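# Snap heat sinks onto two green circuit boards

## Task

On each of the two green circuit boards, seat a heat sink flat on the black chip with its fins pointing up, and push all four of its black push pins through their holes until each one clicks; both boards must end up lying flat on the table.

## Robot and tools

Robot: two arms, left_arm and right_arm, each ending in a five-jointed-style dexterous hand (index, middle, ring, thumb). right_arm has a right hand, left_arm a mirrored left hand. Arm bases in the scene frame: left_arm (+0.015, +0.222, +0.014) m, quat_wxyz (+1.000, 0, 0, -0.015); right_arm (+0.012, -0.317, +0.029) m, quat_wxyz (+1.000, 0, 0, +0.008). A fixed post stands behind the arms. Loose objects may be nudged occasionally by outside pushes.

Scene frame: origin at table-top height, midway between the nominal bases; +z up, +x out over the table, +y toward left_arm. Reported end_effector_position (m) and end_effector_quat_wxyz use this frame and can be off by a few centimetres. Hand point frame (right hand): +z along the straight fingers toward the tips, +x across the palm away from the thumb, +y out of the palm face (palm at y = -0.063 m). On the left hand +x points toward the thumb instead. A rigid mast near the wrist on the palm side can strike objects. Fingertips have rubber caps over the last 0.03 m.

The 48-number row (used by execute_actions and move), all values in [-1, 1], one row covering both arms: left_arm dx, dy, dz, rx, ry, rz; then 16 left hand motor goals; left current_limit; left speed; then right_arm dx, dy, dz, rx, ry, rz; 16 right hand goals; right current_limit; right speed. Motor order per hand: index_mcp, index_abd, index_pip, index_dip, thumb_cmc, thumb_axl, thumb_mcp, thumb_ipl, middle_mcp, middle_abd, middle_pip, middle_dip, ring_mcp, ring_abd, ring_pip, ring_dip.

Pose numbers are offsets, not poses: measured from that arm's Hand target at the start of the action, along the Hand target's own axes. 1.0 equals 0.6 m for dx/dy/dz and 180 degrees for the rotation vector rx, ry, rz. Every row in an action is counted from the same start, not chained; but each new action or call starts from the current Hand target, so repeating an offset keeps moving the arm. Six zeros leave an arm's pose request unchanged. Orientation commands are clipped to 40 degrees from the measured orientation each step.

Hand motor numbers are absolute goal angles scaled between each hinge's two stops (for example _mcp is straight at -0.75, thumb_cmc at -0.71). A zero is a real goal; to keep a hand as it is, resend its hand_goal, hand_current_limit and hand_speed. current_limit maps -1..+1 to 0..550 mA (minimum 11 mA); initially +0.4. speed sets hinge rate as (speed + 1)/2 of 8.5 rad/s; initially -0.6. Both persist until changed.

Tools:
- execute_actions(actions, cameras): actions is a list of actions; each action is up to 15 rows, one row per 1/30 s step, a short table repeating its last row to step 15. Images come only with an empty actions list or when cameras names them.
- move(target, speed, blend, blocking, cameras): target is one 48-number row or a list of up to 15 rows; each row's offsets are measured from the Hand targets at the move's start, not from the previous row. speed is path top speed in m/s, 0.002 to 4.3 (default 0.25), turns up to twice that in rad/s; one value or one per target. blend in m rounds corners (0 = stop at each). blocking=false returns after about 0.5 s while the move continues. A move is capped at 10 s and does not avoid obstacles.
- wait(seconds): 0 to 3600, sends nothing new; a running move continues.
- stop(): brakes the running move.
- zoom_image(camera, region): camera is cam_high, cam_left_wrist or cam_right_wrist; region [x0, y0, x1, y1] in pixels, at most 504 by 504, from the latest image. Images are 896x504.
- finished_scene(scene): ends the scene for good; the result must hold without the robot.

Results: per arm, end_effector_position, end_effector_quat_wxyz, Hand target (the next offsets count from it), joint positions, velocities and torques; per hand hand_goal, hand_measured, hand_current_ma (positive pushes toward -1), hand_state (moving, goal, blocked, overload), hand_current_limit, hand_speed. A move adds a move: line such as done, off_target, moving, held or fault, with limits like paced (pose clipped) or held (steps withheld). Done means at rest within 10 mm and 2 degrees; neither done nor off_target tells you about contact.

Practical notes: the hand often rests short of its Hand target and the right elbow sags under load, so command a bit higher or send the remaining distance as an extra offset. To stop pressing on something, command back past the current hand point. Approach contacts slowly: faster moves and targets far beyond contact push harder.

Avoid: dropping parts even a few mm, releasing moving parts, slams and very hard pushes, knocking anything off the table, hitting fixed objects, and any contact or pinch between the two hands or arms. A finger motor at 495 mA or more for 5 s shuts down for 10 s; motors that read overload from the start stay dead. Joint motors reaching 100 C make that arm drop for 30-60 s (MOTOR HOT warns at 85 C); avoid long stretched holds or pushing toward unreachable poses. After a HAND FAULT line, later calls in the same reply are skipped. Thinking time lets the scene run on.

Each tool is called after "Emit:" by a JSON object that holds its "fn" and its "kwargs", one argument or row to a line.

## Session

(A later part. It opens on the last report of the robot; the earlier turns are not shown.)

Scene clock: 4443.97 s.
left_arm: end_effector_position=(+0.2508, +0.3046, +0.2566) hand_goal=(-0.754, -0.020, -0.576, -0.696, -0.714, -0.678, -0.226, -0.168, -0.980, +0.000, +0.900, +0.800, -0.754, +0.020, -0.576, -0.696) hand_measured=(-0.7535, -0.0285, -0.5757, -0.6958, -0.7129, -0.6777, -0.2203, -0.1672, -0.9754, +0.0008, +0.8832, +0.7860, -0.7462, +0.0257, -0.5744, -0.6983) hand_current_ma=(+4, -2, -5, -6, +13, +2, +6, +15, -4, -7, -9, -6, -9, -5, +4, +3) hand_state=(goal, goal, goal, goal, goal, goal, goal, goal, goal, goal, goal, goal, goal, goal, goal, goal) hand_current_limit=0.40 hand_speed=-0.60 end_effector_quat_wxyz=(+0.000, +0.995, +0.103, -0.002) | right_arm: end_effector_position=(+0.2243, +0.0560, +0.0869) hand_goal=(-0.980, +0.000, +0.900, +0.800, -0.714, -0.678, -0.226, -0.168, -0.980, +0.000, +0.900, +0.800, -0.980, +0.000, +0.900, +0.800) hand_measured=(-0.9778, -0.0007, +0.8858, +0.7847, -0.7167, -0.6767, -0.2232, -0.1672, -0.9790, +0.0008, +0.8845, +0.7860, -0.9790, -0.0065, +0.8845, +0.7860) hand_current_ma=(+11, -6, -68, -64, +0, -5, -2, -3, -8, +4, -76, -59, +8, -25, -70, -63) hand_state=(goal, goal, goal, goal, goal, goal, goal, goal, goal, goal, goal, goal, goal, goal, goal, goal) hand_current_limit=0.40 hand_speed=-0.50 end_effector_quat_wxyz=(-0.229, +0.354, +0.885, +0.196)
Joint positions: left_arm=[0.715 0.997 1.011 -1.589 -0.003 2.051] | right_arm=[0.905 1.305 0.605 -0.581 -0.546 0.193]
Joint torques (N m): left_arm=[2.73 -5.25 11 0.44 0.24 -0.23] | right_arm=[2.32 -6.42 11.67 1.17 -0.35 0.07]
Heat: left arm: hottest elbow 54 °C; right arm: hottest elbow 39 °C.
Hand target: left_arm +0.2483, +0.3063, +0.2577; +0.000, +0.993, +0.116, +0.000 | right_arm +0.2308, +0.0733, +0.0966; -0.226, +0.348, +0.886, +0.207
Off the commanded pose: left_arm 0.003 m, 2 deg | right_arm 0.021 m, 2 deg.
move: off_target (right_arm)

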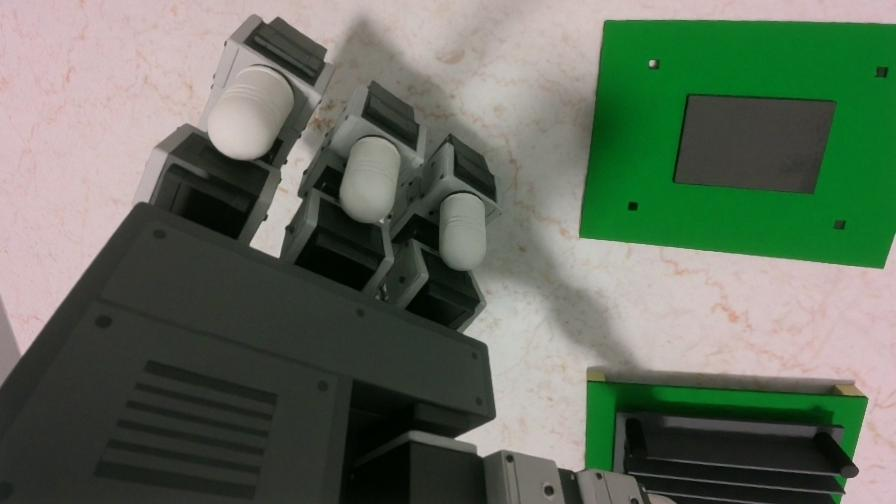

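Emit:
{"fn": "move", "kwargs": {
  "target": [0,0,0,0,0,0,-0.754,-0.02,-0.576,-0.696,-0.714,-0.678,-0.226,-0.168,-0.98,0,0.9,0.8,-0.754,0.02,-0.576,-0.696,0.4,-0.6,-0.026,0.026,-0.015,0,0,0,-0.98,0,0.9,0.8,-0.714,-0.678,-0.226,-0.168,-0.98,0,0.9,0.8,-0.98,0,0.9,0.8,0.4,-0.5],
  "speed": 0.1,
  "cameras": ["cam_right_wrist"]
}}

Scene clock: 4452.00 s.
left_arm: end_effector_position=(+0.2508, +0.3046, +0.2566) hand_goal=(-0.754, -0.020, -0.576, -0.696, -0.714, -0.678, -0.226, -0.168, -0.980, +0.000, +0.900, +0.800, -0.754, +0.020, -0.576, -0.696) hand_measured=(-0.7535, -0.0285, -0.5770, -0.6971, -0.7142, -0.6777, -0.2203, -0.1681, -0.9754, +0.0023, +0.8845, +0.7860, -0.7450, +0.0257, -0.5744, -0.6983) hand_current_ma=(+0, +5, -2, -7, +11, -4, +6, +6, +0, +2, +0, -18, +1, +4, +7, +9) hand_state=(goal, goal, goal, goal, goal, goal, goal, goal, goal, goal, goal, goal, goal, goal, goal, goal) hand_current_limit=0.40 hand_speed=-0.60 end_effector_quat_wxyz=(+0.000, +0.995, +0.103, -0.002) | right_arm: end_effector_position=(+0.2416, +0.0625, +0.0914) hand_goal=(-0.980, +0.000, +0.900, +0.800, -0.714, -0.678, -0.226, -0.168, -0.980, +0.000, +0.900, +0.800, -0.980, +0.000, +0.900, +0.800) hand_measured=(-0.9778, -0.0007, +0.8858, +0.7847, -0.7167, -0.6777, -0.2242, -0.1672, -0.9790, +0.0008, +0.8845, +0.7860, -0.9790, -0.0065, +0.8845, +0.7860) hand_current_ma=(+2, -8, -66, -55, +0, -1, +3, -8, -6, +2, -64, -65, +3, -29, -70, -64) hand_state=(goal, goal, goal, goal, goal, goal, goal, goal, goal, goal, goal, goal, goal, goal, goal, goal) hand_current_limit=0.40 hand_speed=-0.50 end_effector_quat_wxyz=(-0.228, +0.348, +0.887, +0.201)
Joint positions: left_arm=[0.715 0.997 1.011 -1.589 -0.003 2.051] | right_arm=[0.869 1.341 0.648 -0.601 -0.561 0.143]
Joint torques (N m): left_arm=[1.79 -4.95 10.76 0.47 0.33 -0.21] | right_arm=[-0.03 -7 11.71 0.35 -0.52 -0.1]
Heat: left arm: hottest elbow 54 °C; right arm: hottest elbow 40 °C.
Hand target: left_arm +0.2483, +0.3063, +0.2577; +0.000, +0.993, +0.116, +0.000 | right_arm +0.2543, +0.0710, +0.0988; -0.226, +0.348, +0.886, +0.207
Off the commanded pose: left_arm 0.003 m, 2 deg | right_arm 0.017 m, 1 deg.
move: off_target (right_arm)

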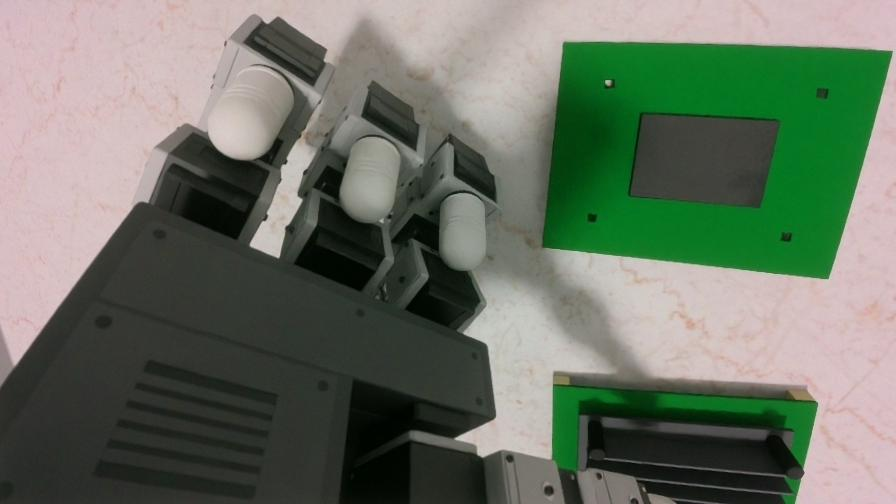

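Emit:
{"fn": "zoom_image", "kwargs": {
  "camera": "cam_right_wrist",
  "region": [540, 20, 640, 120]
}}

Emit:
{"fn": "zoom_image", "kwargs": {
  "camera": "cam_right_wrist",
  "region": [530, 180, 630, 280]
}}

Emit:
{"fn": "zoom_image", "kwargs": {
  "camera": "cam_right_wrist",
  "region": [796, 20, 896, 120]
}}

Emit:
{"fn": "zoom_image", "kwargs": {
  "camera": "cam_right_wrist",
  "region": [750, 190, 850, 290]
}}

Emit:
{"fn": "zoom_image", "kwargs": {
  "camera": "cam_right_wrist",
  "region": [610, 90, 800, 220]
}}

Scaled by 5.040 from the camera's image (finer frame: 1280x720).

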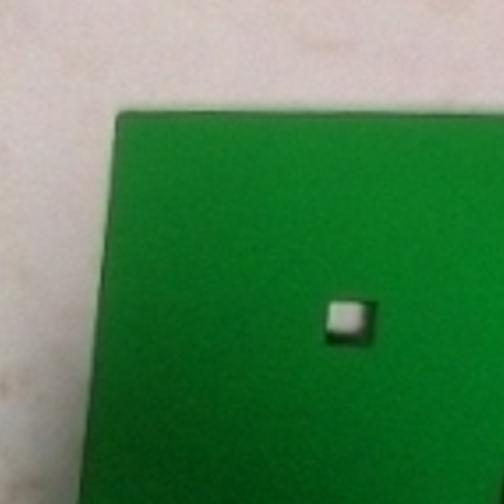

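Scaled by 5.040 from the camera's image (finer frame: 1280x720).

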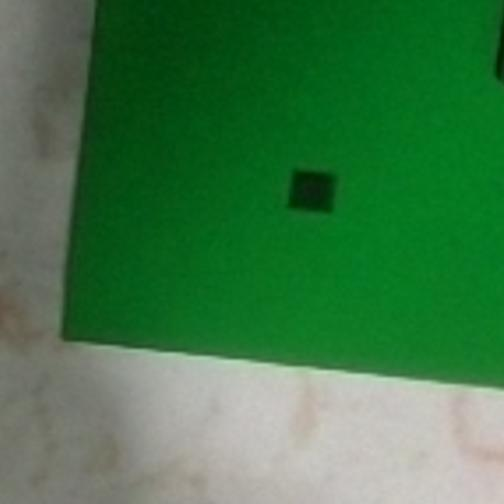

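Scaled by 5.040 from the camera's image (finer frame: 1280x720).

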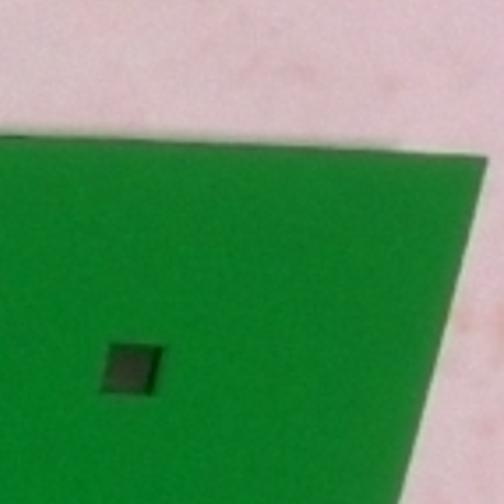

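Scaled by 5.040 from the camera's image (finer frame: 1280x720).

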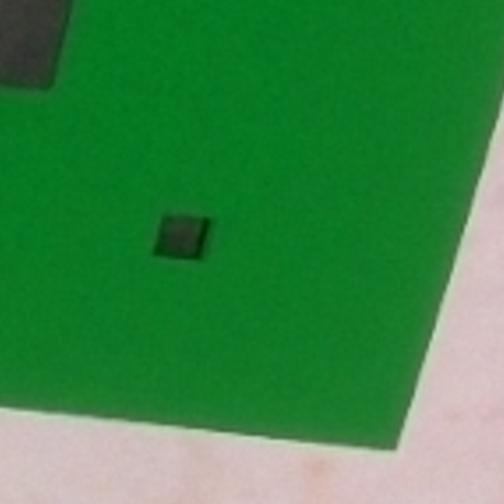

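Scaled by 2.653 from the camera's image (finer frame: 1280x720).

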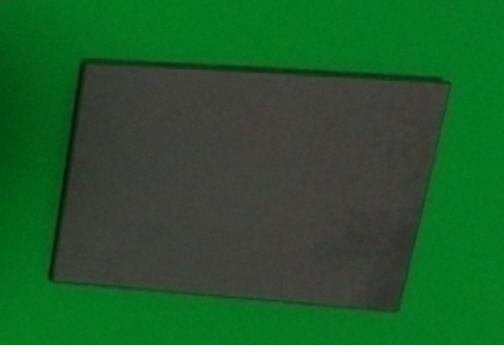

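Emit:
{"fn": "move", "kwargs": {
  "target": [
    [0,0,0,0,0,0,-0.754,-0.02,-0.576,-0.696,-0.714,-0.678,-0.226,-0.168,-0.98,0,0.9,0.8,-0.754,0.02,-0.576,-0.696,0.4,-0.6,-0.0862,-0.1403,-0.279,0,0,0,-0.98,0,0.9,0.8,-0.714,-0.678,-0.226,-0.168,-0.98,0,0.9,0.8,-0.98,0,0.9,0.8,0.4,-0.5],
    [0,0,0,0,0,0,-0.754,-0.02,-0.576,-0.696,-0.714,-0.678,-0.226,-0.168,-0.98,0,0.9,0.8,-0.754,0.02,-0.576,-0.696,0.4,-0.6,-0.288,-0.057,-0.3907,-0.0012,-0.203,0.2297,-0.754,-0.07,-0.576,-0.696,-0.714,-0.678,-0.226,-0.168,-0.98,0,0.9,0.8,-0.754,0.07,-0.576,-0.696,0.4,-0.5]
  ],
  "speed": [0.15,0.12],
  "blend": [0.03,0],
  "cameras": ["cam_right_wrist"]
}}

Scene clock: 4529.87 s.
left_arm: end_effector_position=(+0.2508, +0.3046, +0.2566) hand_goal=(-0.754, -0.020, -0.576, -0.696, -0.714, -0.678, -0.226, -0.168, -0.980, +0.000, +0.900, +0.800, -0.754, +0.020, -0.576, -0.696) hand_measured=(-0.7535, -0.0300, -0.5757, -0.6971, -0.7142, -0.6777, -0.2203, -0.1681, -0.9742, +0.0008, +0.8832, +0.7860, -0.7450, +0.0257, -0.5744, -0.6983) hand_current_ma=(-6, +5, -1, -8, +3, -3, +3, +6, +0, +1, -5, -20, -8, -7, +5, +9) hand_state=(goal, goal, goal, goal, goal, goal, goal, goal, goal, goal, goal, goal, goal, goal, goal, goal) hand_current_limit=0.40 hand_speed=-0.60 end_effector_quat_wxyz=(+0.000, +0.995, +0.103, -0.002) | right_arm: end_effector_position=(+0.3938, -0.1763, +0.1775) hand_goal=(-0.754, -0.070, -0.576, -0.696, -0.714, -0.678, -0.226, -0.168, -0.980, +0.000, +0.900, +0.800, -0.754, +0.070, -0.576, -0.696) hand_measured=(-0.7486, -0.0666, -0.5757, -0.6971, -0.7154, -0.6777, -0.2232, -0.1681, -0.9790, +0.0008, +0.8845, +0.7860, -0.7498, +0.0667, -0.5757, -0.6971) hand_current_ma=(+21, +5, -1, +4, +2, -3, +7, -5, -9, +6, -72, -63, +11, -6, +1, +0) hand_state=(goal, goal, goal, goal, goal, goal, goal, goal, goal, goal, goal, goal, goal, goal, goal, goal) hand_current_limit=0.40 hand_speed=-0.50 end_effector_quat_wxyz=(-0.002, +0.681, +0.732, -0.006)
Joint positions: left_arm=[0.715 0.997 1.011 -1.589 -0.003 2.051] | right_arm=[0.474 1.267 0.961 -1.278 -0.001 0.42]
Joint torques (N m): left_arm=[3.02 -4.95 10.86 0.43 0.28 -0.15] | right_arm=[2.26 -7.06 13.26 -0.27 0.17 0.14]
Heat: left arm: hottest elbow 53 °C; right arm: hottest elbow 42 °C.
Hand target: left_arm +0.2483, +0.3063, +0.2577; +0.000, +0.993, +0.116, +0.000 | right_arm +0.4036, -0.1651, +0.1879; +0.000, +0.679, +0.734, +0.000
Off the commanded pose: left_arm 0.003 m, 2 deg | right_arm 0.018 m, 1 deg.
move: off_target (right_arm); target 2's new numbers were sent with right_arm's hand 0.018 m and 1 deg from that target

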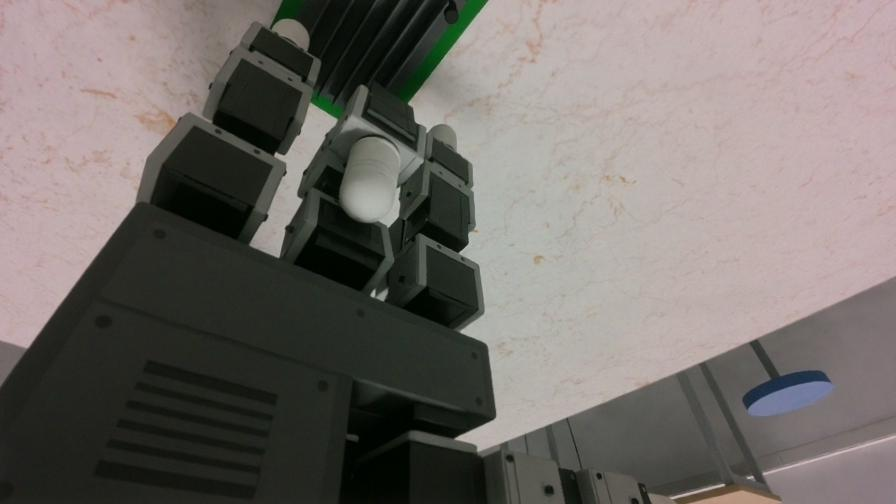

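Emit:
{"fn": "execute_actions", "kwargs": {
  "actions": [],
  "cameras": ["cam_right_wrist","cam_high"]
}}

Scene clock: 4573.33 s.
left_arm: end_effector_position=(+0.2508, +0.3046, +0.2566) hand_goal=(-0.754, -0.020, -0.576, -0.696, -0.714, -0.678, -0.226, -0.168, -0.980, +0.000, +0.900, +0.800, -0.754, +0.020, -0.576, -0.696) hand_measured=(-0.7535, -0.0314, -0.5757, -0.6945, -0.7129, -0.6767, -0.2193, -0.1672, -0.9754, +0.0008, +0.8832, +0.7847, -0.7462, +0.0272, -0.5744, -0.6983) hand_current_ma=(-3, +3, +6, -9, +5, -4, +3, +0, +5, -3, -11, -11, -7, +3, +2, +10) hand_state=(goal, goal, goal, goal, goal, goal, goal, goal, goal, goal, goal, goal, goal, goal, goal, goal) hand_current_limit=0.40 hand_speed=-0.60 end_effector_quat_wxyz=(+0.000, +0.995, +0.103, -0.002) | right_arm: end_effector_position=(+0.3938, -0.1763, +0.1775) hand_goal=(-0.754, -0.070, -0.576, -0.696, -0.714, -0.678, -0.226, -0.168, -0.980, +0.000, +0.900, +0.800, -0.754, +0.070, -0.576, -0.696) hand_measured=(-0.7486, -0.0681, -0.5744, -0.6971, -0.7154, -0.6767, -0.2232, -0.1681, -0.9790, +0.0008, +0.8845, +0.7860, -0.7498, +0.0667, -0.5757, -0.6971) hand_current_ma=(+15, +8, +4, +11, +6, -4, +6, -7, -10, +12, -69, -63, +13, -7, -5, -10) hand_state=(goal, goal, goal, goal, goal, goal, goal, goal, goal, goal, goal, goal, goal, goal, goal, goal) hand_current_limit=0.40 hand_speed=-0.50 end_effector_quat_wxyz=(-0.002, +0.681, +0.732, -0.006)
Joint positions: left_arm=[0.715 0.997 1.011 -1.589 -0.003 2.051] | right_arm=[0.474 1.267 0.961 -1.278 -0.001 0.42]
Joint velocities: within noise
Joint torques (N m): left_arm=[2.43 -4.89 10.73 0.16 0.26 -0.14] | right_arm=[2.37 -7.12 13.27 -0.28 0.17 0.14]
Motor temperatures (°C): left_arm=[26 28 53 28 25 27] | right_arm=[26 29 43 26 24 27]
Heat: left arm: hottest elbow 53 °C; right arm: hottest elbow 43 °C.
Hand target: left_arm +0.2483, +0.3063, +0.2577; +0.000, +0.993, +0.116, +0.000 | right_arm +0.4036, -0.1651, +0.1879; +0.000, +0.679, +0.734, +0.000
Off the commanded pose: left_arm 0.003 m, 2 deg | right_arm 0.018 m, 1 deg.
Images, in order (width x height): cam_high 896x504, cam_right_wrist 896x504.

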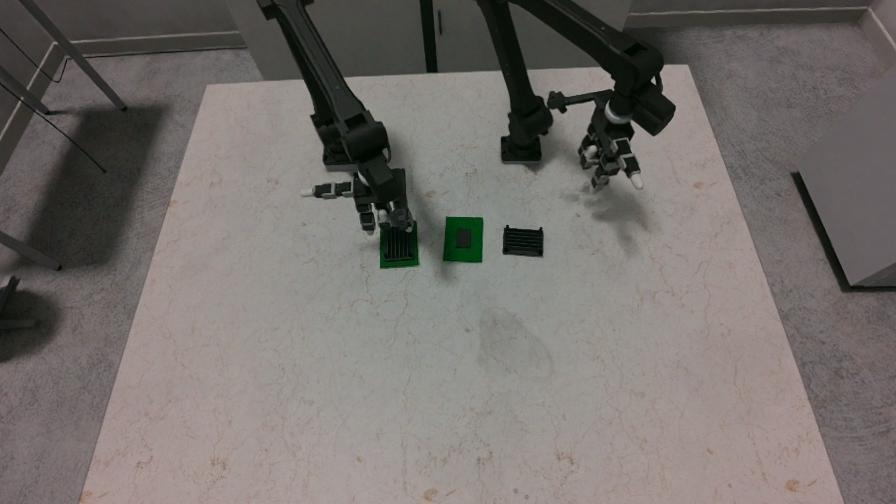

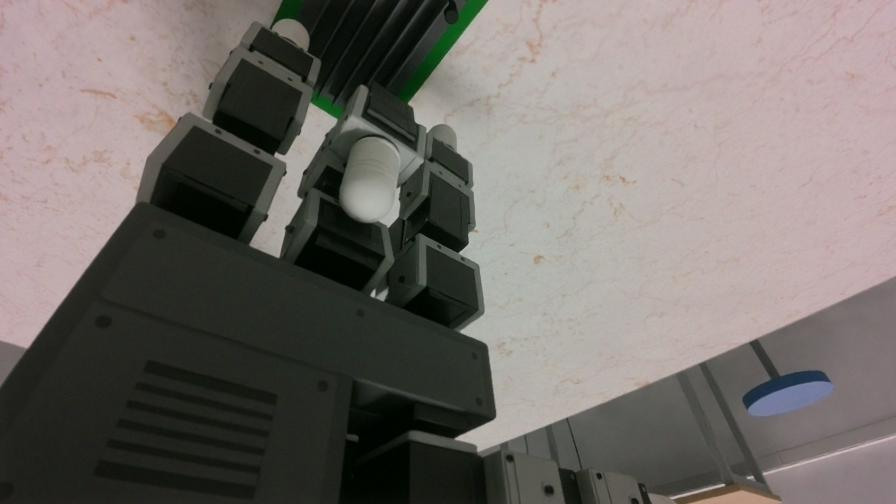

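Emit:
{"fn": "move", "kwargs": {
  "target": [0,0,0,0,0,0,-0.754,-0.02,-0.576,-0.696,-0.714,-0.678,-0.226,-0.168,-0.98,0,0.9,0.8,-0.754,0.02,-0.576,-0.696,0.4,-0.6,0,0.003,0.030,0,0,0,-0.754,-0.1,-0.576,-0.696,-0.714,-0.678,-0.226,-0.168,-0.98,0,0.9,0.8,-0.754,0.1,-0.576,-0.696,0.4,-0.5],
  "speed": 0.04,
  "cameras": ["cam_right_wrist"]
}}

Scene clock: 4598.03 s.
left_arm: end_effector_position=(+0.2508, +0.3046, +0.2566) hand_goal=(-0.754, -0.020, -0.576, -0.696, -0.714, -0.678, -0.226, -0.168, -0.980, +0.000, +0.900, +0.800, -0.754, +0.020, -0.576, -0.696) hand_measured=(-0.7535, -0.0300, -0.5757, -0.6958, -0.7129, -0.6767, -0.2193, -0.1681, -0.9754, +0.0008, +0.8832, +0.7847, -0.7462, +0.0257, -0.5744, -0.6983) hand_current_ma=(-1, +3, +2, +2, +11, -2, +6, +10, -1, -4, -10, -8, -6, +2, -1, +4) hand_state=(goal, goal, goal, goal, goal, goal, goal, goal, goal, goal, goal, goal, goal, goal, goal, goal) hand_current_limit=0.40 hand_speed=-0.60 end_effector_quat_wxyz=(+0.000, +0.995, +0.103, -0.002) | right_arm: end_effector_position=(+0.4011, -0.1724, +0.1717) hand_goal=(-0.754, -0.100, -0.576, -0.696, -0.714, -0.678, -0.226, -0.168, -0.980, +0.000, +0.900, +0.800, -0.754, +0.100, -0.576, -0.696) hand_measured=(-0.7486, -0.0944, -0.5757, -0.6971, -0.7154, -0.6777, -0.2232, -0.1681, -0.9790, +0.0008, +0.8845, +0.7860, -0.7498, +0.0946, -0.5757, -0.6971) hand_current_ma=(+14, +14, -2, +5, +5, -4, +7, -4, -3, -1, -70, -66, +19, -11, -13, -8) hand_state=(goal, goal, goal, goal, goal, goal, goal, goal, goal, goal, goal, goal, goal, goal, goal, goal) hand_current_limit=0.40 hand_speed=-0.50 end_effector_quat_wxyz=(-0.001, +0.681, +0.732, -0.001)
Joint positions: left_arm=[0.715 0.997 1.011 -1.589 -0.003 2.051] | right_arm=[0.474 1.288 0.961 -1.246 -0.001 0.42]
Joint torques (N m): left_arm=[3.19 -4.01 10.78 0.24 0.26 -0.24] | right_arm=[2.26 -7.3 10.67 0.55 0.17 0.11]
Heat: left arm: hottest elbow 53 °C; right arm: hottest elbow 43 °C.
Hand target: left_arm +0.2483, +0.3063, +0.2577; +0.000, +0.993, +0.116, +0.000 | right_arm +0.4054, -0.1650, +0.1699; +0.000, +0.679, +0.734, +0.000
Off the commanded pose: left_arm 0.003 m, 2 deg | right_arm 0.009 m, 0 deg.
move: done

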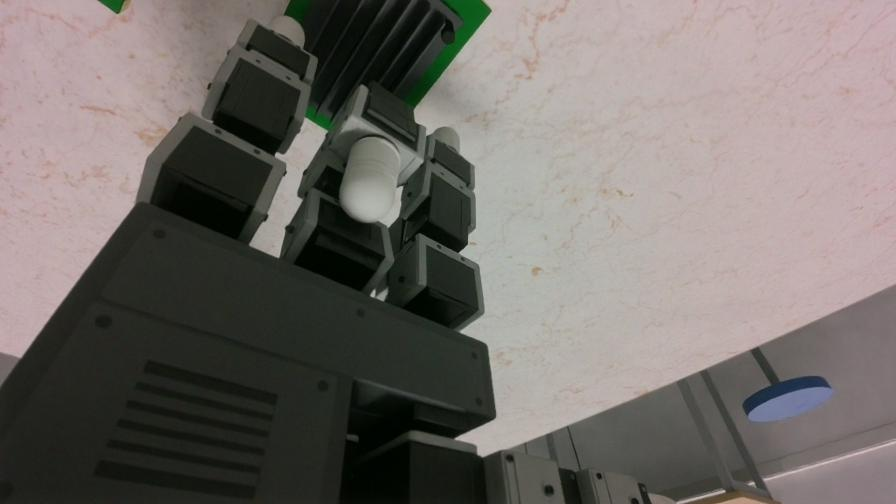

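Emit:
{"fn": "move", "kwargs": {
  "target": [0,0,0,0,0,0,-0.754,-0.02,-0.576,-0.696,-0.714,-0.678,-0.226,-0.168,-0.98,0,0.9,0.8,-0.754,0.02,-0.576,-0.696,0.4,-0.6,0.0183,0.0023,0.0167,0,0,0,-0.754,-0.1,-0.576,-0.696,-0.714,-0.678,-0.226,-0.168,-0.98,0,0.9,0.8,-0.754,0.1,-0.576,-0.696,0.4,-0.5],
  "speed": 0.04,
  "cameras": ["cam_right_wrist"]
}}

Scene clock: 4604.90 s.
left_arm: end_effector_position=(+0.2508, +0.3046, +0.2566) hand_goal=(-0.754, -0.020, -0.576, -0.696, -0.714, -0.678, -0.226, -0.168, -0.980, +0.000, +0.900, +0.800, -0.754, +0.020, -0.576, -0.696) hand_measured=(-0.7511, -0.0300, -0.5770, -0.6958, -0.7142, -0.6767, -0.2203, -0.1681, -0.9754, +0.0023, +0.8832, +0.7860, -0.7450, +0.0242, -0.5744, -0.6971) hand_current_ma=(-3, +1, +9, -2, +6, -5, +11, +7, +2, -11, -6, -10, -4, +3, +2, +6) hand_state=(goal, goal, goal, goal, goal, goal, goal, goal, goal, goal, goal, goal, goal, goal, goal, goal) hand_current_limit=0.40 hand_speed=-0.60 end_effector_quat_wxyz=(+0.000, +0.995, +0.103, -0.002) | right_arm: end_effector_position=(+0.4037, -0.1611, +0.1637) hand_goal=(-0.754, -0.100, -0.576, -0.696, -0.714, -0.678, -0.226, -0.168, -0.980, +0.000, +0.900, +0.800, -0.754, +0.100, -0.576, -0.696) hand_measured=(-0.7486, -0.0944, -0.5744, -0.6971, -0.7154, -0.6777, -0.2232, -0.1672, -0.9790, +0.0008, +0.8845, +0.7860, -0.7498, +0.0946, -0.5757, -0.6971) hand_current_ma=(+20, +9, -3, +5, +3, -6, +7, -4, -6, +0, -67, -58, +18, -15, -2, -8) hand_state=(goal, goal, goal, goal, goal, goal, goal, goal, goal, goal, goal, goal, goal, goal, goal, goal) hand_current_limit=0.40 hand_speed=-0.50 end_effector_quat_wxyz=(+0.000, +0.681, +0.732, +0.001)
Joint positions: left_arm=[0.715 0.997 1.011 -1.589 -0.003 2.051] | right_arm=[0.499 1.313 0.961 -1.216 -0.001 0.443]
Joint torques (N m): left_arm=[2.67 -5.25 10.67 0.32 0.3 -0.24] | right_arm=[2.32 -7.71 10.24 0.46 0.18 0.12]
Heat: left arm: hottest elbow 53 °C; right arm: hottest elbow 43 °C.
Hand target: left_arm +0.2483, +0.3063, +0.2577; +0.000, +0.993, +0.116, +0.000 | right_arm +0.4060, -0.1540, +0.1600; +0.000, +0.680, +0.734, +0.001
Off the commanded pose: left_arm 0.003 m, 2 deg | right_arm 0.008 m, 0 deg.
move: done

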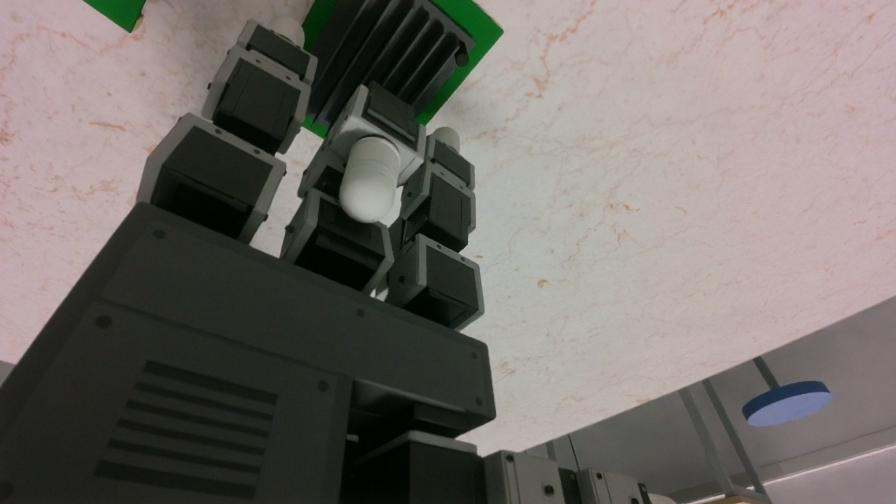

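Emit:
{"fn": "move", "kwargs": {
  "target": [0,0,0,0,0,0,-0.754,-0.02,-0.576,-0.696,-0.714,-0.678,-0.226,-0.168,-0.98,0,0.9,0.8,-0.754,0.02,-0.576,-0.696,0.4,-0.6,-0.0015,-0.002,0.0533,0,0,0,-0.754,-0.1,-0.576,-0.696,-0.714,-0.678,-0.226,-0.168,-0.98,0,0.9,0.8,-0.754,0.1,-0.576,-0.696,0.4,-0.5],
  "speed": 0.03,
  "cameras": ["cam_right_wrist"]
}}

Scene clock: 4615.73 s.
left_arm: end_effector_position=(+0.2508, +0.3046, +0.2566) hand_goal=(-0.754, -0.020, -0.576, -0.696, -0.714, -0.678, -0.226, -0.168, -0.980, +0.000, +0.900, +0.800, -0.754, +0.020, -0.576, -0.696) hand_measured=(-0.7535, -0.0300, -0.5757, -0.6958, -0.7129, -0.6777, -0.2203, -0.1672, -0.9766, +0.0008, +0.8832, +0.7860, -0.7462, +0.0257, -0.5744, -0.6983) hand_current_ma=(-8, +0, +3, -6, +4, +1, +2, +8, +3, -14, -2, -17, -3, +5, -3, +4) hand_state=(goal, goal, goal, goal, goal, goal, goal, goal, goal, goal, goal, goal, goal, goal, goal, goal) hand_current_limit=0.40 hand_speed=-0.60 end_effector_quat_wxyz=(+0.000, +0.995, +0.103, -0.002) | right_arm: end_effector_position=(+0.4077, -0.1588, +0.1379) hand_goal=(-0.754, -0.100, -0.576, -0.696, -0.714, -0.678, -0.226, -0.168, -0.980, +0.000, +0.900, +0.800, -0.754, +0.100, -0.576, -0.696) hand_measured=(-0.7486, -0.0944, -0.5757, -0.6971, -0.7154, -0.6777, -0.2232, -0.1681, -0.9790, +0.0008, +0.8845, +0.7860, -0.7498, +0.0946, -0.5757, -0.6971) hand_current_ma=(+13, +17, -5, +5, +3, +1, +3, -6, -3, -7, -65, -61, +14, -16, +0, +3) hand_state=(goal, goal, goal, goal, goal, goal, goal, goal, goal, goal, goal, goal, goal, goal, goal, goal) hand_current_limit=0.40 hand_speed=-0.50 end_effector_quat_wxyz=(+0.002, +0.681, +0.732, +0.008)
Joint positions: left_arm=[0.715 0.997 1.011 -1.589 -0.003 2.051] | right_arm=[0.499 1.346 0.915 -1.124 -0.001 0.444]
Joint torques (N m): left_arm=[3.43 -5.13 10.65 0.35 0.28 -0.15] | right_arm=[2.26 -7.94 8.8 0.49 0.18 0.12]
Heat: left arm: hottest elbow 53 °C; right arm: hottest elbow 43 °C.
Hand target: left_arm +0.2483, +0.3063, +0.2577; +0.000, +0.993, +0.116, +0.000 | right_arm +0.4049, -0.1550, +0.1279; +0.000, +0.680, +0.734, +0.000
Off the commanded pose: left_arm 0.003 m, 2 deg | right_arm 0.011 m, 1 deg.
move: off_target (right_arm)

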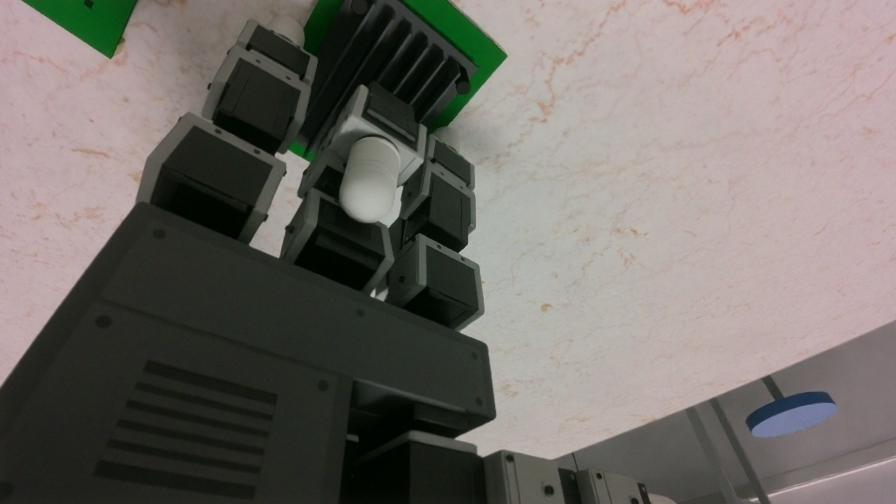

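Emit:
{"fn": "move", "kwargs": {
  "target": [0,0,0,0,0,0,-0.754,-0.02,-0.576,-0.696,-0.714,-0.678,-0.226,-0.168,-0.98,0,0.9,0.8,-0.754,0.02,-0.576,-0.696,0.4,-0.6,-0.002,-0.0092,0.0083,0,0,0,-0.754,-0.1,-0.576,-0.696,-0.714,-0.678,-0.226,-0.168,-0.98,0,0.9,0.8,-0.754,0.1,-0.576,-0.696,0.4,-0.5],
  "speed": 0.03,
  "cameras": ["cam_right_wrist"]
}}

Emit:
{"fn": "zoom_image", "kwargs": {
  "camera": "cam_right_wrist",
  "region": [290, 0, 510, 160]
}}

Scene clock: 4622.77 s.
left_arm: end_effector_position=(+0.2508, +0.3046, +0.2566) hand_goal=(-0.754, -0.020, -0.576, -0.696, -0.714, -0.678, -0.226, -0.168, -0.980, +0.000, +0.900, +0.800, -0.754, +0.020, -0.576, -0.696) hand_measured=(-0.7535, -0.0300, -0.5770, -0.6971, -0.7129, -0.6777, -0.2193, -0.1672, -0.9742, +0.0008, +0.8832, +0.7860, -0.7450, +0.0257, -0.5757, -0.6971) hand_current_ma=(-4, +5, -5, -8, +2, +1, +5, +4, +2, -15, -6, -14, -4, +0, -1, +9) hand_state=(goal, goal, goal, goal, goal, goal, goal, goal, goal, goal, goal, goal, goal, goal, goal, goal) hand_current_limit=0.40 hand_speed=-0.60 end_effector_quat_wxyz=(+0.000, +0.995, +0.103, -0.002) | right_arm: end_effector_position=(+0.4037, -0.1607, +0.1311) hand_goal=(-0.754, -0.100, -0.576, -0.696, -0.714, -0.678, -0.226, -0.168, -0.980, +0.000, +0.900, +0.800, -0.754, +0.100, -0.576, -0.696) hand_measured=(-0.7486, -0.0974, -0.5795, -0.6983, -0.7167, -0.6777, -0.2232, -0.1681, -0.9790, +0.0008, +0.8845, +0.7860, -0.7498, +0.0946, -0.5757, -0.6971) hand_current_ma=(+26, +6, -22, +0, -1, -16, +2, -5, -7, +3, -70, -55, +14, -17, -1, -1) hand_state=(goal, goal, goal, goal, goal, goal, goal, goal, goal, goal, goal, goal, goal, goal, goal, goal) hand_current_limit=0.40 hand_speed=-0.50 end_effector_quat_wxyz=(+0.002, +0.681, +0.732, +0.005)
Joint positions: left_arm=[0.715 0.997 1.011 -1.589 -0.003 2.051] | right_arm=[0.501 1.346 0.897 -1.11 0.001 0.446]
Joint torques (N m): left_arm=[1.96 -4.42 11.06 0.36 0.3 -0.19] | right_arm=[2.43 -8.41 8.42 0.55 0.15 0.15]
Heat: left arm: hottest elbow 53 °C; right arm: hottest elbow 43 °C.
Hand target: left_arm +0.2483, +0.3063, +0.2577; +0.000, +0.993, +0.116, +0.000 | right_arm +0.3994, -0.1568, +0.1228; +0.000, +0.680, +0.734, +0.000
Off the commanded pose: left_arm 0.003 m, 2 deg | right_arm 0.010 m, 1 deg.
move: done

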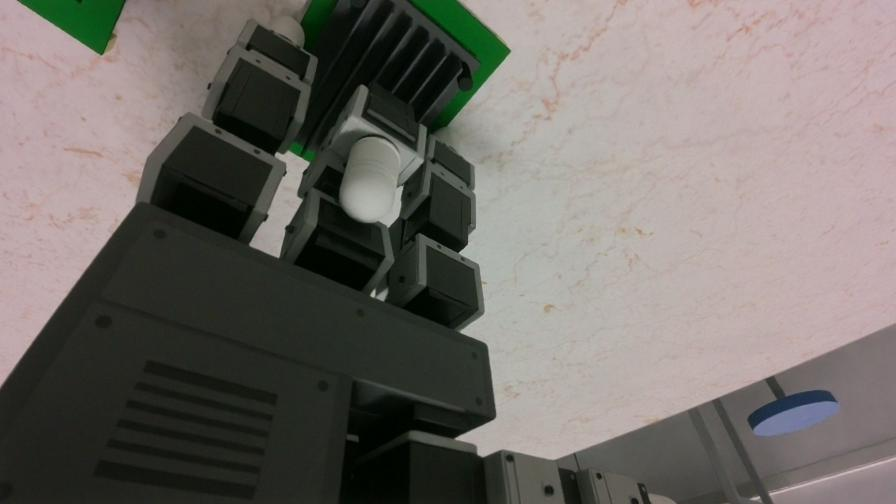

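Scaled by 2.291 from the camera's image (finer frame: 1280x720).

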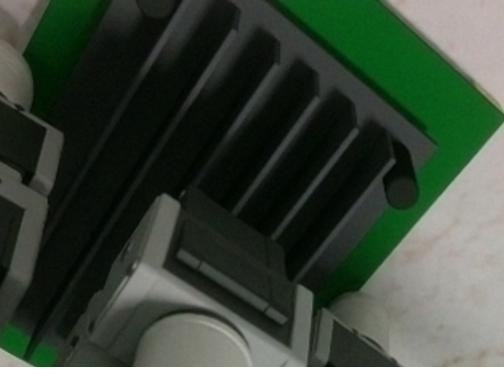

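Emit:
{"fn": "execute_actions", "kwargs": {
  "actions": [
    [[0,0,0,0,0,0,-0.754,-0.02,-0.576,-0.696,-0.714,-0.678,-0.226,-0.168,-0.98,0,0.9,0.8,-0.754,0.02,-0.576,-0.696,0.4,-0.6,0,-0.001,-0.006,0,0,0,-0.754,-0.1,-0.576,-0.696,-0.714,-0.678,-0.226,-0.168,-0.98,0,0.9,0.8,-0.754,0.1,-0.576,-0.696,0.4,-0.5]],
    [[0,0,0,0,0,0,-0.754,-0.02,-0.576,-0.696,-0.714,-0.678,-0.226,-0.168,-0.98,0,0.9,0.8,-0.754,0.02,-0.576,-0.696,0.4,-0.6,0,0,0,0,0,0,-0.754,-0.07,-0.576,-0.696,-0.714,-0.678,-0.226,-0.168,-0.98,0,0.9,0.8,-0.754,0.07,-0.576,-0.696,0.4,-0.8]],
    [[0,0,0,0,0,0,-0.754,-0.02,-0.576,-0.696,-0.714,-0.678,-0.226,-0.168,-0.98,0,0.9,0.8,-0.754,0.02,-0.576,-0.696,0.4,-0.6,0,0,0,0,0,0,-0.754,-0.05,-0.576,-0.696,-0.714,-0.678,-0.226,-0.168,-0.98,0,0.9,0.8,-0.754,0.05,-0.576,-0.696,0.4,-0.9]]
  ],
  "cameras": ["cam_right_wrist"]
}}

Emit:
{"fn": "zoom_image", "kwargs": {
  "camera": "cam_right_wrist",
  "region": [290, 0, 510, 160]
}}

Scene clock: 4636.23 s.
left_arm: end_effector_position=(+0.2508, +0.3046, +0.2566) hand_goal=(-0.754, -0.020, -0.576, -0.696, -0.714, -0.678, -0.226, -0.168, -0.980, +0.000, +0.900, +0.800, -0.754, +0.020, -0.576, -0.696) hand_measured=(-0.7535, -0.0300, -0.5744, -0.6958, -0.7142, -0.6767, -0.2203, -0.1672, -0.9754, +0.0023, +0.8845, +0.7847, -0.7450, +0.0272, -0.5744, -0.6971) hand_current_ma=(-4, +2, +1, -5, +9, -4, +4, +3, +4, +0, -8, -3, +4, +1, +4, +8) hand_state=(goal, goal, goal, goal, goal, goal, goal, goal, goal, goal, goal, goal, goal, goal, goal, goal) hand_current_limit=0.40 hand_speed=-0.60 end_effector_quat_wxyz=(+0.000, +0.995, +0.103, -0.002) | right_arm: end_effector_position=(+0.4035, -0.1604, +0.1311) hand_goal=(-0.754, -0.050, -0.576, -0.696, -0.714, -0.678, -0.226, -0.168, -0.980, +0.000, +0.900, +0.800, -0.754, +0.050, -0.576, -0.696) hand_measured=(-0.7486, -0.0930, -0.5795, -0.7009, -0.7154, -0.6777, -0.2232, -0.1681, -0.9790, +0.0008, +0.8845, +0.7860, -0.7498, +0.0872, -0.5757, -0.6996) hand_current_ma=(+22, -124, -16, -10, +4, -2, +6, -4, -3, -5, -75, -58, +18, +99, -1, -10) hand_state=(goal, blocked, goal, goal, goal, goal, goal, goal, goal, goal, goal, goal, goal, blocked, goal, goal) hand_current_limit=0.40 hand_speed=-0.90 end_effector_quat_wxyz=(+0.002, +0.681, +0.732, +0.005)
Joint positions: left_arm=[0.715 0.997 1.011 -1.589 -0.003 2.051] | right_arm=[0.502 1.346 0.897 -1.11 0.001 0.447]
Joint torques (N m): left_arm=[2.67 -4.84 10.54 0.31 0.23 -0.15] | right_arm=[2.14 -8.82 8.8 0.13 0.13 0.13]
Heat: left arm: hottest elbow 52 °C; right arm: hottest elbow 43 °C.
Hand target: left_arm +0.2483, +0.3063, +0.2577; +0.000, +0.993, +0.116, +0.000 | right_arm +0.3987, -0.1566, +0.1264; +0.000, +0.679, +0.734, +0.000
Off the commanded pose: left_arm 0.003 m, 2 deg | right_arm 0.008 m, 1 deg.

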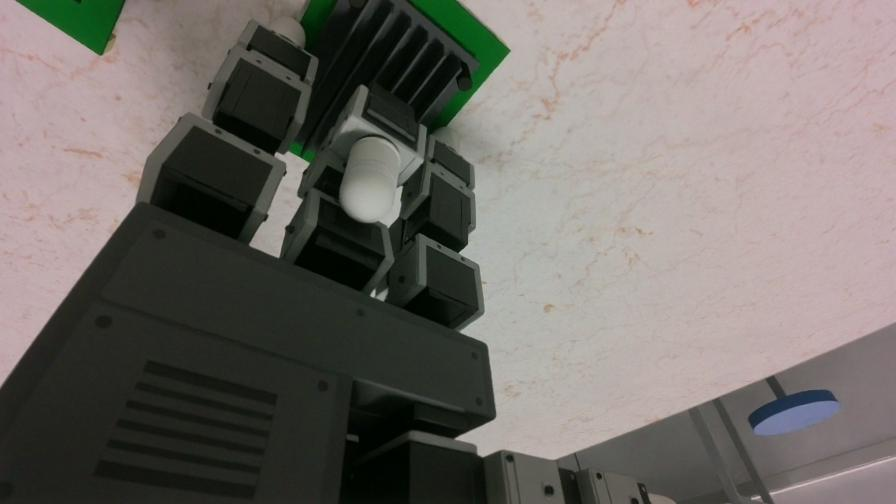

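Scaled by 2.291 from the camera's image (finer frame: 1280x720).

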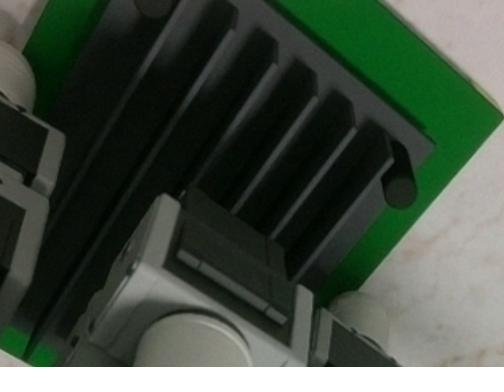

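Emit:
{"fn": "execute_actions", "kwargs": {
  "actions": [
    [[0,0,0,0,0,0,-0.754,-0.02,-0.576,-0.696,-0.714,-0.678,-0.226,-0.168,-0.98,0,0.9,0.8,-0.754,0.02,-0.576,-0.696,0.4,-0.6,0,0,-0.02,0,0,0,-0.754,-0.08,-0.576,-0.696,-0.714,-0.678,-0.226,-0.168,-0.98,0,0.9,0.8,-0.754,0.08,-0.576,-0.696,0.4,-0.5]]
  ]
}}

Emit:
{"fn": "execute_actions", "kwargs": {
  "actions": [
    [[0,0,0,0,0,0,-0.754,-0.02,-0.576,-0.696,-0.714,-0.678,-0.226,-0.168,-0.98,0,0.9,0.8,-0.754,0.02,-0.576,-0.696,0.4,-0.6,0,0,-0.008,0,0,0,-0.754,-0.08,-0.576,-0.696,-0.714,-0.678,-0.226,-0.168,-0.98,0,0.9,0.8,-0.754,0.08,-0.576,-0.696,0.4,-0.5]]
  ]
}}

Scene clock: 4651.10 s.
left_arm: end_effector_position=(+0.2508, +0.3046, +0.2566) hand_goal=(-0.754, -0.020, -0.576, -0.696, -0.714, -0.678, -0.226, -0.168, -0.980, +0.000, +0.900, +0.800, -0.754, +0.020, -0.576, -0.696) hand_measured=(-0.7535, -0.0300, -0.5770, -0.6971, -0.7142, -0.6767, -0.2203, -0.1681, -0.9754, +0.0008, +0.8832, +0.7847, -0.7462, +0.0257, -0.5744, -0.6983) hand_current_ma=(-1, -1, +6, -5, +12, -1, +1, +6, -3, -4, -3, -15, -11, -5, -2, +7) hand_state=(goal, goal, goal, goal, goal, goal, goal, goal, goal, goal, goal, goal, goal, goal, goal, goal) hand_current_limit=0.40 hand_speed=-0.60 end_effector_quat_wxyz=(+0.000, +0.995, +0.103, -0.002) | right_arm: end_effector_position=(+0.3986, -0.1632, +0.1309) hand_goal=(-0.754, -0.080, -0.576, -0.696, -0.714, -0.678, -0.226, -0.168, -0.980, +0.000, +0.900, +0.800, -0.754, +0.080, -0.576, -0.696) hand_measured=(-0.7486, -0.0813, -0.5731, -0.6971, -0.7167, -0.6767, -0.2232, -0.1681, -0.9790, +0.0008, +0.8845, +0.7860, -0.7474, +0.0902, -0.5744, -0.6971) hand_current_ma=(+28, -7, -1, +5, +1, -6, +4, -1, +1, -1, -73, -56, +19, +33, +7, -5) hand_state=(goal, goal, goal, goal, goal, goal, goal, goal, goal, goal, goal, goal, goal, goal, goal, goal) hand_current_limit=0.40 hand_speed=-0.50 end_effector_quat_wxyz=(-0.001, +0.682, +0.732, -0.004)
Joint positions: left_arm=[0.715 0.997 1.011 -1.589 -0.003 2.051] | right_arm=[0.502 1.342 0.897 -1.134 0.001 0.448]
Joint torques (N m): left_arm=[1.85 -5.6 10.82 0.25 0.22 -0.19] | right_arm=[2.37 -9.82 10.44 -0.35 0.11 0.12]
Heat: left arm: hottest elbow 52 °C; right arm: hottest elbow 43 °C.
Hand target: left_arm +0.2483, +0.3063, +0.2577; +0.000, +0.993, +0.116, +0.000 | right_arm +0.3987, -0.1566, +0.1384; +0.000, +0.679, +0.734, +0.000
Off the commanded pose: left_arm 0.003 m, 2 deg | right_arm 0.010 m, 1 deg.

Scene clock: 4651.80 s.
left_arm: end_effector_position=(+0.2508, +0.3046, +0.2566) hand_goal=(-0.754, -0.020, -0.576, -0.696, -0.714, -0.678, -0.226, -0.168, -0.980, +0.000, +0.900, +0.800, -0.754, +0.020, -0.576, -0.696) hand_measured=(-0.7535, -0.0300, -0.5770, -0.6958, -0.7129, -0.6767, -0.2203, -0.1672, -0.9754, +0.0008, +0.8845, +0.7847, -0.7462, +0.0272, -0.5744, -0.6971) hand_current_ma=(-12, +9, +1, -7, +8, -5, +6, +14, +4, -8, -12, -13, -2, +2, -1, +13) hand_state=(goal, goal, goal, goal, goal, goal, goal, goal, goal, goal, goal, goal, goal, goal, goal, goal) hand_current_limit=0.40 hand_speed=-0.60 end_effector_quat_wxyz=(+0.000, +0.995, +0.103, -0.002) | right_arm: end_effector_position=(+0.3956, -0.1649, +0.1321) hand_goal=(-0.754, -0.080, -0.576, -0.696, -0.714, -0.678, -0.226, -0.168, -0.980, +0.000, +0.900, +0.800, -0.754, +0.080, -0.576, -0.696) hand_measured=(-0.7486, -0.0813, -0.5731, -0.6971, -0.7167, -0.6777, -0.2232, -0.1681, -0.9790, +0.0008, +0.8832, +0.7860, -0.7486, +0.0902, -0.5744, -0.6971) hand_current_ma=(+18, -8, +1, +2, +1, -4, +12, -7, -1, +3, -70, -68, +28, +27, +9, -8) hand_state=(goal, goal, goal, goal, goal, goal, goal, goal, goal, goal, goal, goal, goal, goal, goal, goal) hand_current_limit=0.40 hand_speed=-0.50 end_effector_quat_wxyz=(-0.002, +0.682, +0.732, -0.009)
Joint positions: left_arm=[0.715 0.997 1.011 -1.589 -0.003 2.051] | right_arm=[0.502 1.337 0.897 -1.148 0.001 0.448]
Joint torques (N m): left_arm=[3.02 -5.01 10.92 0.18 0.32 -0.18] | right_arm=[2.37 -9.7 11.12 -0.35 0.12 0.14]
Heat: left arm: hottest elbow 52 °C; right arm: hottest elbow 43 °C.
Hand target: left_arm +0.2483, +0.3063, +0.2577; +0.000, +0.993, +0.116, +0.000 | right_arm +0.3987, -0.1568, +0.1432; +0.000, +0.680, +0.734, +0.000
Off the commanded pose: left_arm 0.003 m, 2 deg | right_arm 0.014 m, 1 deg.

Emit:
{"fn": "move", "kwargs": {
  "target": [
    [0,0,0,0,0,0,-0.754,-0.02,-0.576,-0.696,-0.714,-0.678,-0.226,-0.168,-0.98,0,0.9,0.8,-0.754,0.02,-0.576,-0.696,0.4,-0.6,0,0.0,-0.033,0,0,0,-0.754,-0.08,-0.576,-0.696,-0.714,-0.678,-0.226,-0.168,-0.98,0,0.9,0.8,-0.754,0.08,-0.576,-0.696,0.4,-0.5],
    [0,0,0,0,0,0,-0.754,-0.02,-0.576,-0.696,-0.714,-0.678,-0.226,-0.168,-0.98,0,0.9,0.8,-0.754,0.02,-0.576,-0.696,0.4,-0.6,0,-0.001,0.0298,0,0,0,-0.754,-0.08,-0.576,-0.696,-0.714,-0.678,-0.226,-0.168,-0.98,0,0.9,0.8,-0.754,0.08,-0.576,-0.696,0.4,-0.5]
  ],
  "speed": 0.03,
  "cameras": ["cam_right_wrist"]
}}

Emit:
{"fn": "zoom_image", "kwargs": {
  "camera": "cam_right_wrist",
  "region": [290, 0, 510, 160]
}}

Scene clock: 4669.30 s.
left_arm: end_effector_position=(+0.2508, +0.3046, +0.2566) hand_goal=(-0.754, -0.020, -0.576, -0.696, -0.714, -0.678, -0.226, -0.168, -0.980, +0.000, +0.900, +0.800, -0.754, +0.020, -0.576, -0.696) hand_measured=(-0.7523, -0.0300, -0.5757, -0.6958, -0.7129, -0.6767, -0.2193, -0.1681, -0.9742, +0.0008, +0.8832, +0.7860, -0.7450, +0.0272, -0.5744, -0.6983) hand_current_ma=(-2, -2, -5, -15, +0, -4, +2, +13, -4, -6, +0, -13, -11, +3, -4, +5) hand_state=(goal, goal, goal, goal, goal, goal, goal, goal, goal, goal, goal, goal, goal, goal, goal, goal) hand_current_limit=0.40 hand_speed=-0.60 end_effector_quat_wxyz=(+0.000, +0.995, +0.103, -0.002) | right_arm: end_effector_position=(+0.4011, -0.1609, +0.1349) hand_goal=(-0.754, -0.080, -0.576, -0.696, -0.714, -0.678, -0.226, -0.168, -0.980, +0.000, +0.900, +0.800, -0.754, +0.080, -0.576, -0.696) hand_measured=(-0.7498, -0.0827, -0.5744, -0.6971, -0.7154, -0.6767, -0.2232, -0.1681, -0.9790, +0.0008, +0.8845, +0.7860, -0.7486, +0.0814, -0.5744, -0.6971) hand_current_ma=(+26, -8, +12, +13, -4, -11, +6, -2, -6, +4, -74, -58, +19, -1, +6, -3) hand_state=(goal, goal, goal, goal, goal, goal, goal, goal, goal, goal, goal, goal, goal, goal, goal, goal) hand_current_limit=0.40 hand_speed=-0.50 end_effector_quat_wxyz=(+0.002, +0.681, +0.732, +0.008)
Joint positions: left_arm=[0.715 0.997 1.011 -1.589 -0.003 2.051] | right_arm=[0.503 1.332 0.894 -1.117 -0.001 0.448]
Joint velocities: left_arm=[within noise] | right_arm=[-0.015 -0.005 0.002 -0.002 -0.154 -0.037]
Joint torques (N m): left_arm=[2.43 -4.48 10.55 0.24 0.3 -0.18] | right_arm=[2.32 -7.71 8.77 0.46 0.21 0.13]
Heat: left arm: hottest elbow 52 °C; right arm: hottest elbow 44 °C.
Hand target: left_arm +0.2483, +0.3063, +0.2577; +0.000, +0.993, +0.116, +0.000 | right_arm +0.3982, -0.1567, +0.1254; +0.001, +0.680, +0.734, +0.000
Off the commanded pose: left_arm 0.003 m, 2 deg | right_arm 0.011 m, 1 deg.
move: off_target (right_arm)

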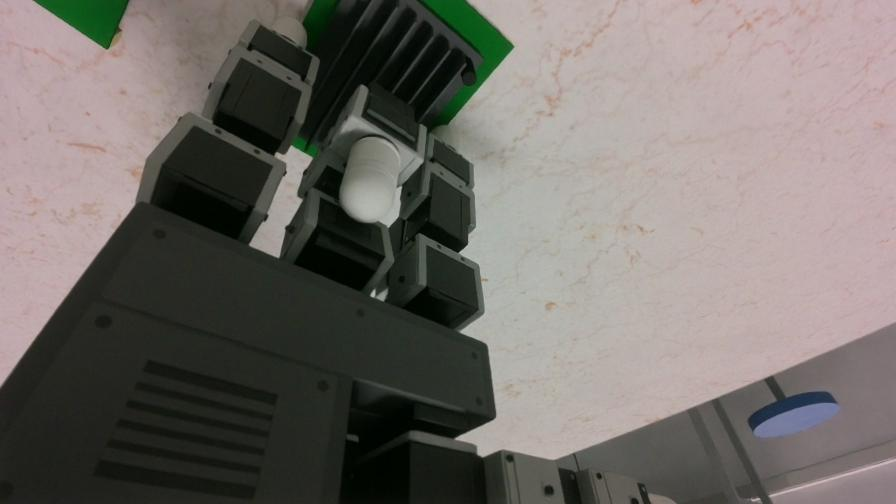

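Scaled by 2.291 from the camera's image (finer frame: 1280x720).

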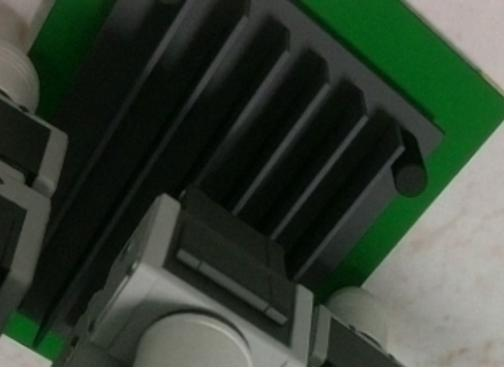

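Emit:
{"fn": "zoom_image", "kwargs": {
  "camera": "cam_right_wrist",
  "region": [430, 20, 530, 120]
}}

Emit:
{"fn": "execute_actions", "kwargs": {
  "actions": [
    [[0,0,0,0,0,0,-0.754,-0.02,-0.576,-0.696,-0.714,-0.678,-0.226,-0.168,-0.98,0,0.9,0.8,-0.754,0.02,-0.576,-0.696,0.4,-0.6,0,0,0,0,0,0,-0.754,-0.05,-0.576,-0.696,-0.714,-0.678,-0.226,-0.168,-0.98,0,0.9,0.8,-0.754,0.05,-0.576,-0.696,0.4,-0.9]],
    [[0,0,0,0,0,0,-0.754,-0.02,-0.576,-0.696,-0.714,-0.678,-0.226,-0.168,-0.98,0,0.9,0.8,-0.754,0.02,-0.576,-0.696,0.4,-0.6,0,0,0,0,0,0,-0.754,-0.03,-0.576,-0.696,-0.714,-0.678,-0.226,-0.168,-0.98,0,0.9,0.8,-0.754,0.03,-0.576,-0.696,0.4,-0.95]]
  ],
  "cameras": ["cam_right_wrist"]
}}

Emit:
{"fn": "zoom_image", "kwargs": {
  "camera": "cam_right_wrist",
  "region": [430, 20, 530, 120]
}}

Scaled by 5.040 from the camera's image (finer frame: 1280x720).

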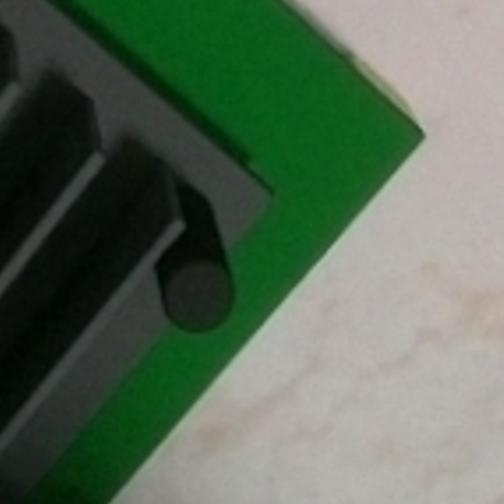

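Scene clock: 4683.20 s.
left_arm: end_effector_position=(+0.2508, +0.3046, +0.2566) hand_goal=(-0.754, -0.020, -0.576, -0.696, -0.714, -0.678, -0.226, -0.168, -0.980, +0.000, +0.900, +0.800, -0.754, +0.020, -0.576, -0.696) hand_measured=(-0.7535, -0.0300, -0.5770, -0.6971, -0.7142, -0.6777, -0.2203, -0.1672, -0.9742, +0.0008, +0.8832, +0.7860, -0.7462, +0.0242, -0.5744, -0.6971) hand_current_ma=(+3, +0, +7, +3, +6, -1, -4, +12, -4, -7, -5, -15, -11, -2, +5, +8) hand_state=(goal, goal, goal, goal, goal, goal, goal, goal, goal, goal, goal, goal, goal, goal, goal, goal) hand_current_limit=0.40 hand_speed=-0.60 end_effector_quat_wxyz=(+0.000, +0.995, +0.103, -0.002) | right_arm: end_effector_position=(+0.4012, -0.1610, +0.1349) hand_goal=(-0.754, -0.030, -0.576, -0.696, -0.714, -0.678, -0.226, -0.168, -0.980, +0.000, +0.900, +0.800, -0.754, +0.030, -0.576, -0.696) hand_measured=(-0.7498, -0.0461, -0.5744, -0.6971, -0.7167, -0.6767, -0.2232, -0.1672, -0.9790, +0.0008, +0.8845, +0.7860, -0.7486, +0.0403, -0.5744, -0.6971) hand_current_ma=(+23, -39, -1, +6, -3, -6, +11, -4, -6, +4, -71, -59, +23, +28, +3, -4) hand_state=(goal, goal, goal, goal, goal, goal, goal, goal, goal, goal, goal, goal, goal, goal, goal, goal) hand_current_limit=0.40 hand_speed=-0.95 end_effector_quat_wxyz=(+0.002, +0.681, +0.732, +0.008)
Joint positions: left_arm=[0.715 0.997 1.011 -1.589 -0.003 2.051] | right_arm=[0.503 1.332 0.894 -1.117 0 0.448]
Joint torques (N m): left_arm=[1.49 -4.6 10.88 0.42 0.31 -0.13] | right_arm=[2.32 -7.65 8.77 0.49 0.18 0.13]
Heat: left arm: hottest elbow 52 °C; right arm: hottest elbow 42 °C.
Hand target: left_arm +0.2483, +0.3063, +0.2577; +0.000, +0.993, +0.116, +0.000 | right_arm +0.3982, -0.1567, +0.1254; +0.001, +0.680, +0.734, +0.000
Off the commanded pose: left_arm 0.003 m, 2 deg | right_arm 0.011 m, 1 deg.

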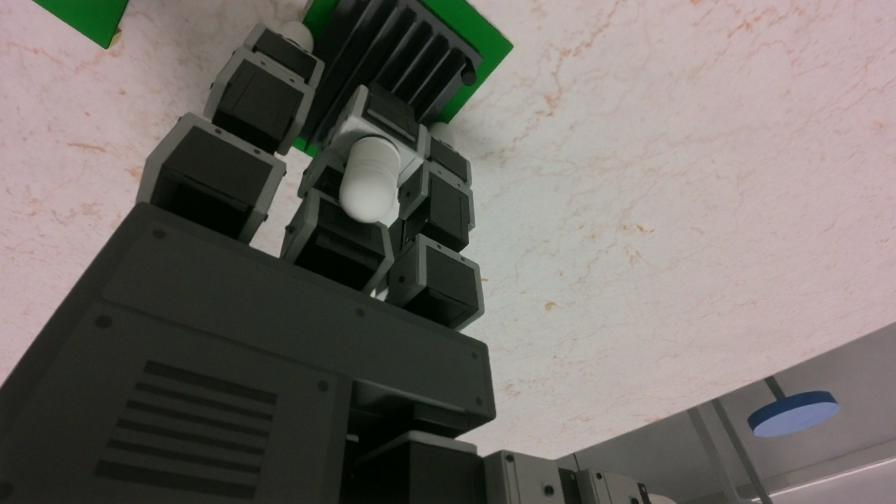

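Scaled by 5.040 from the camera's image (finer frame: 1280x720).

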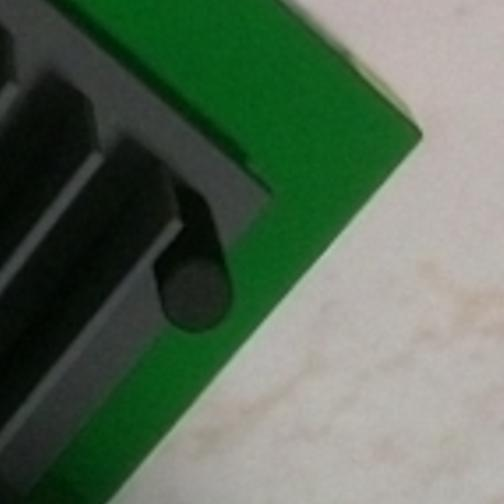

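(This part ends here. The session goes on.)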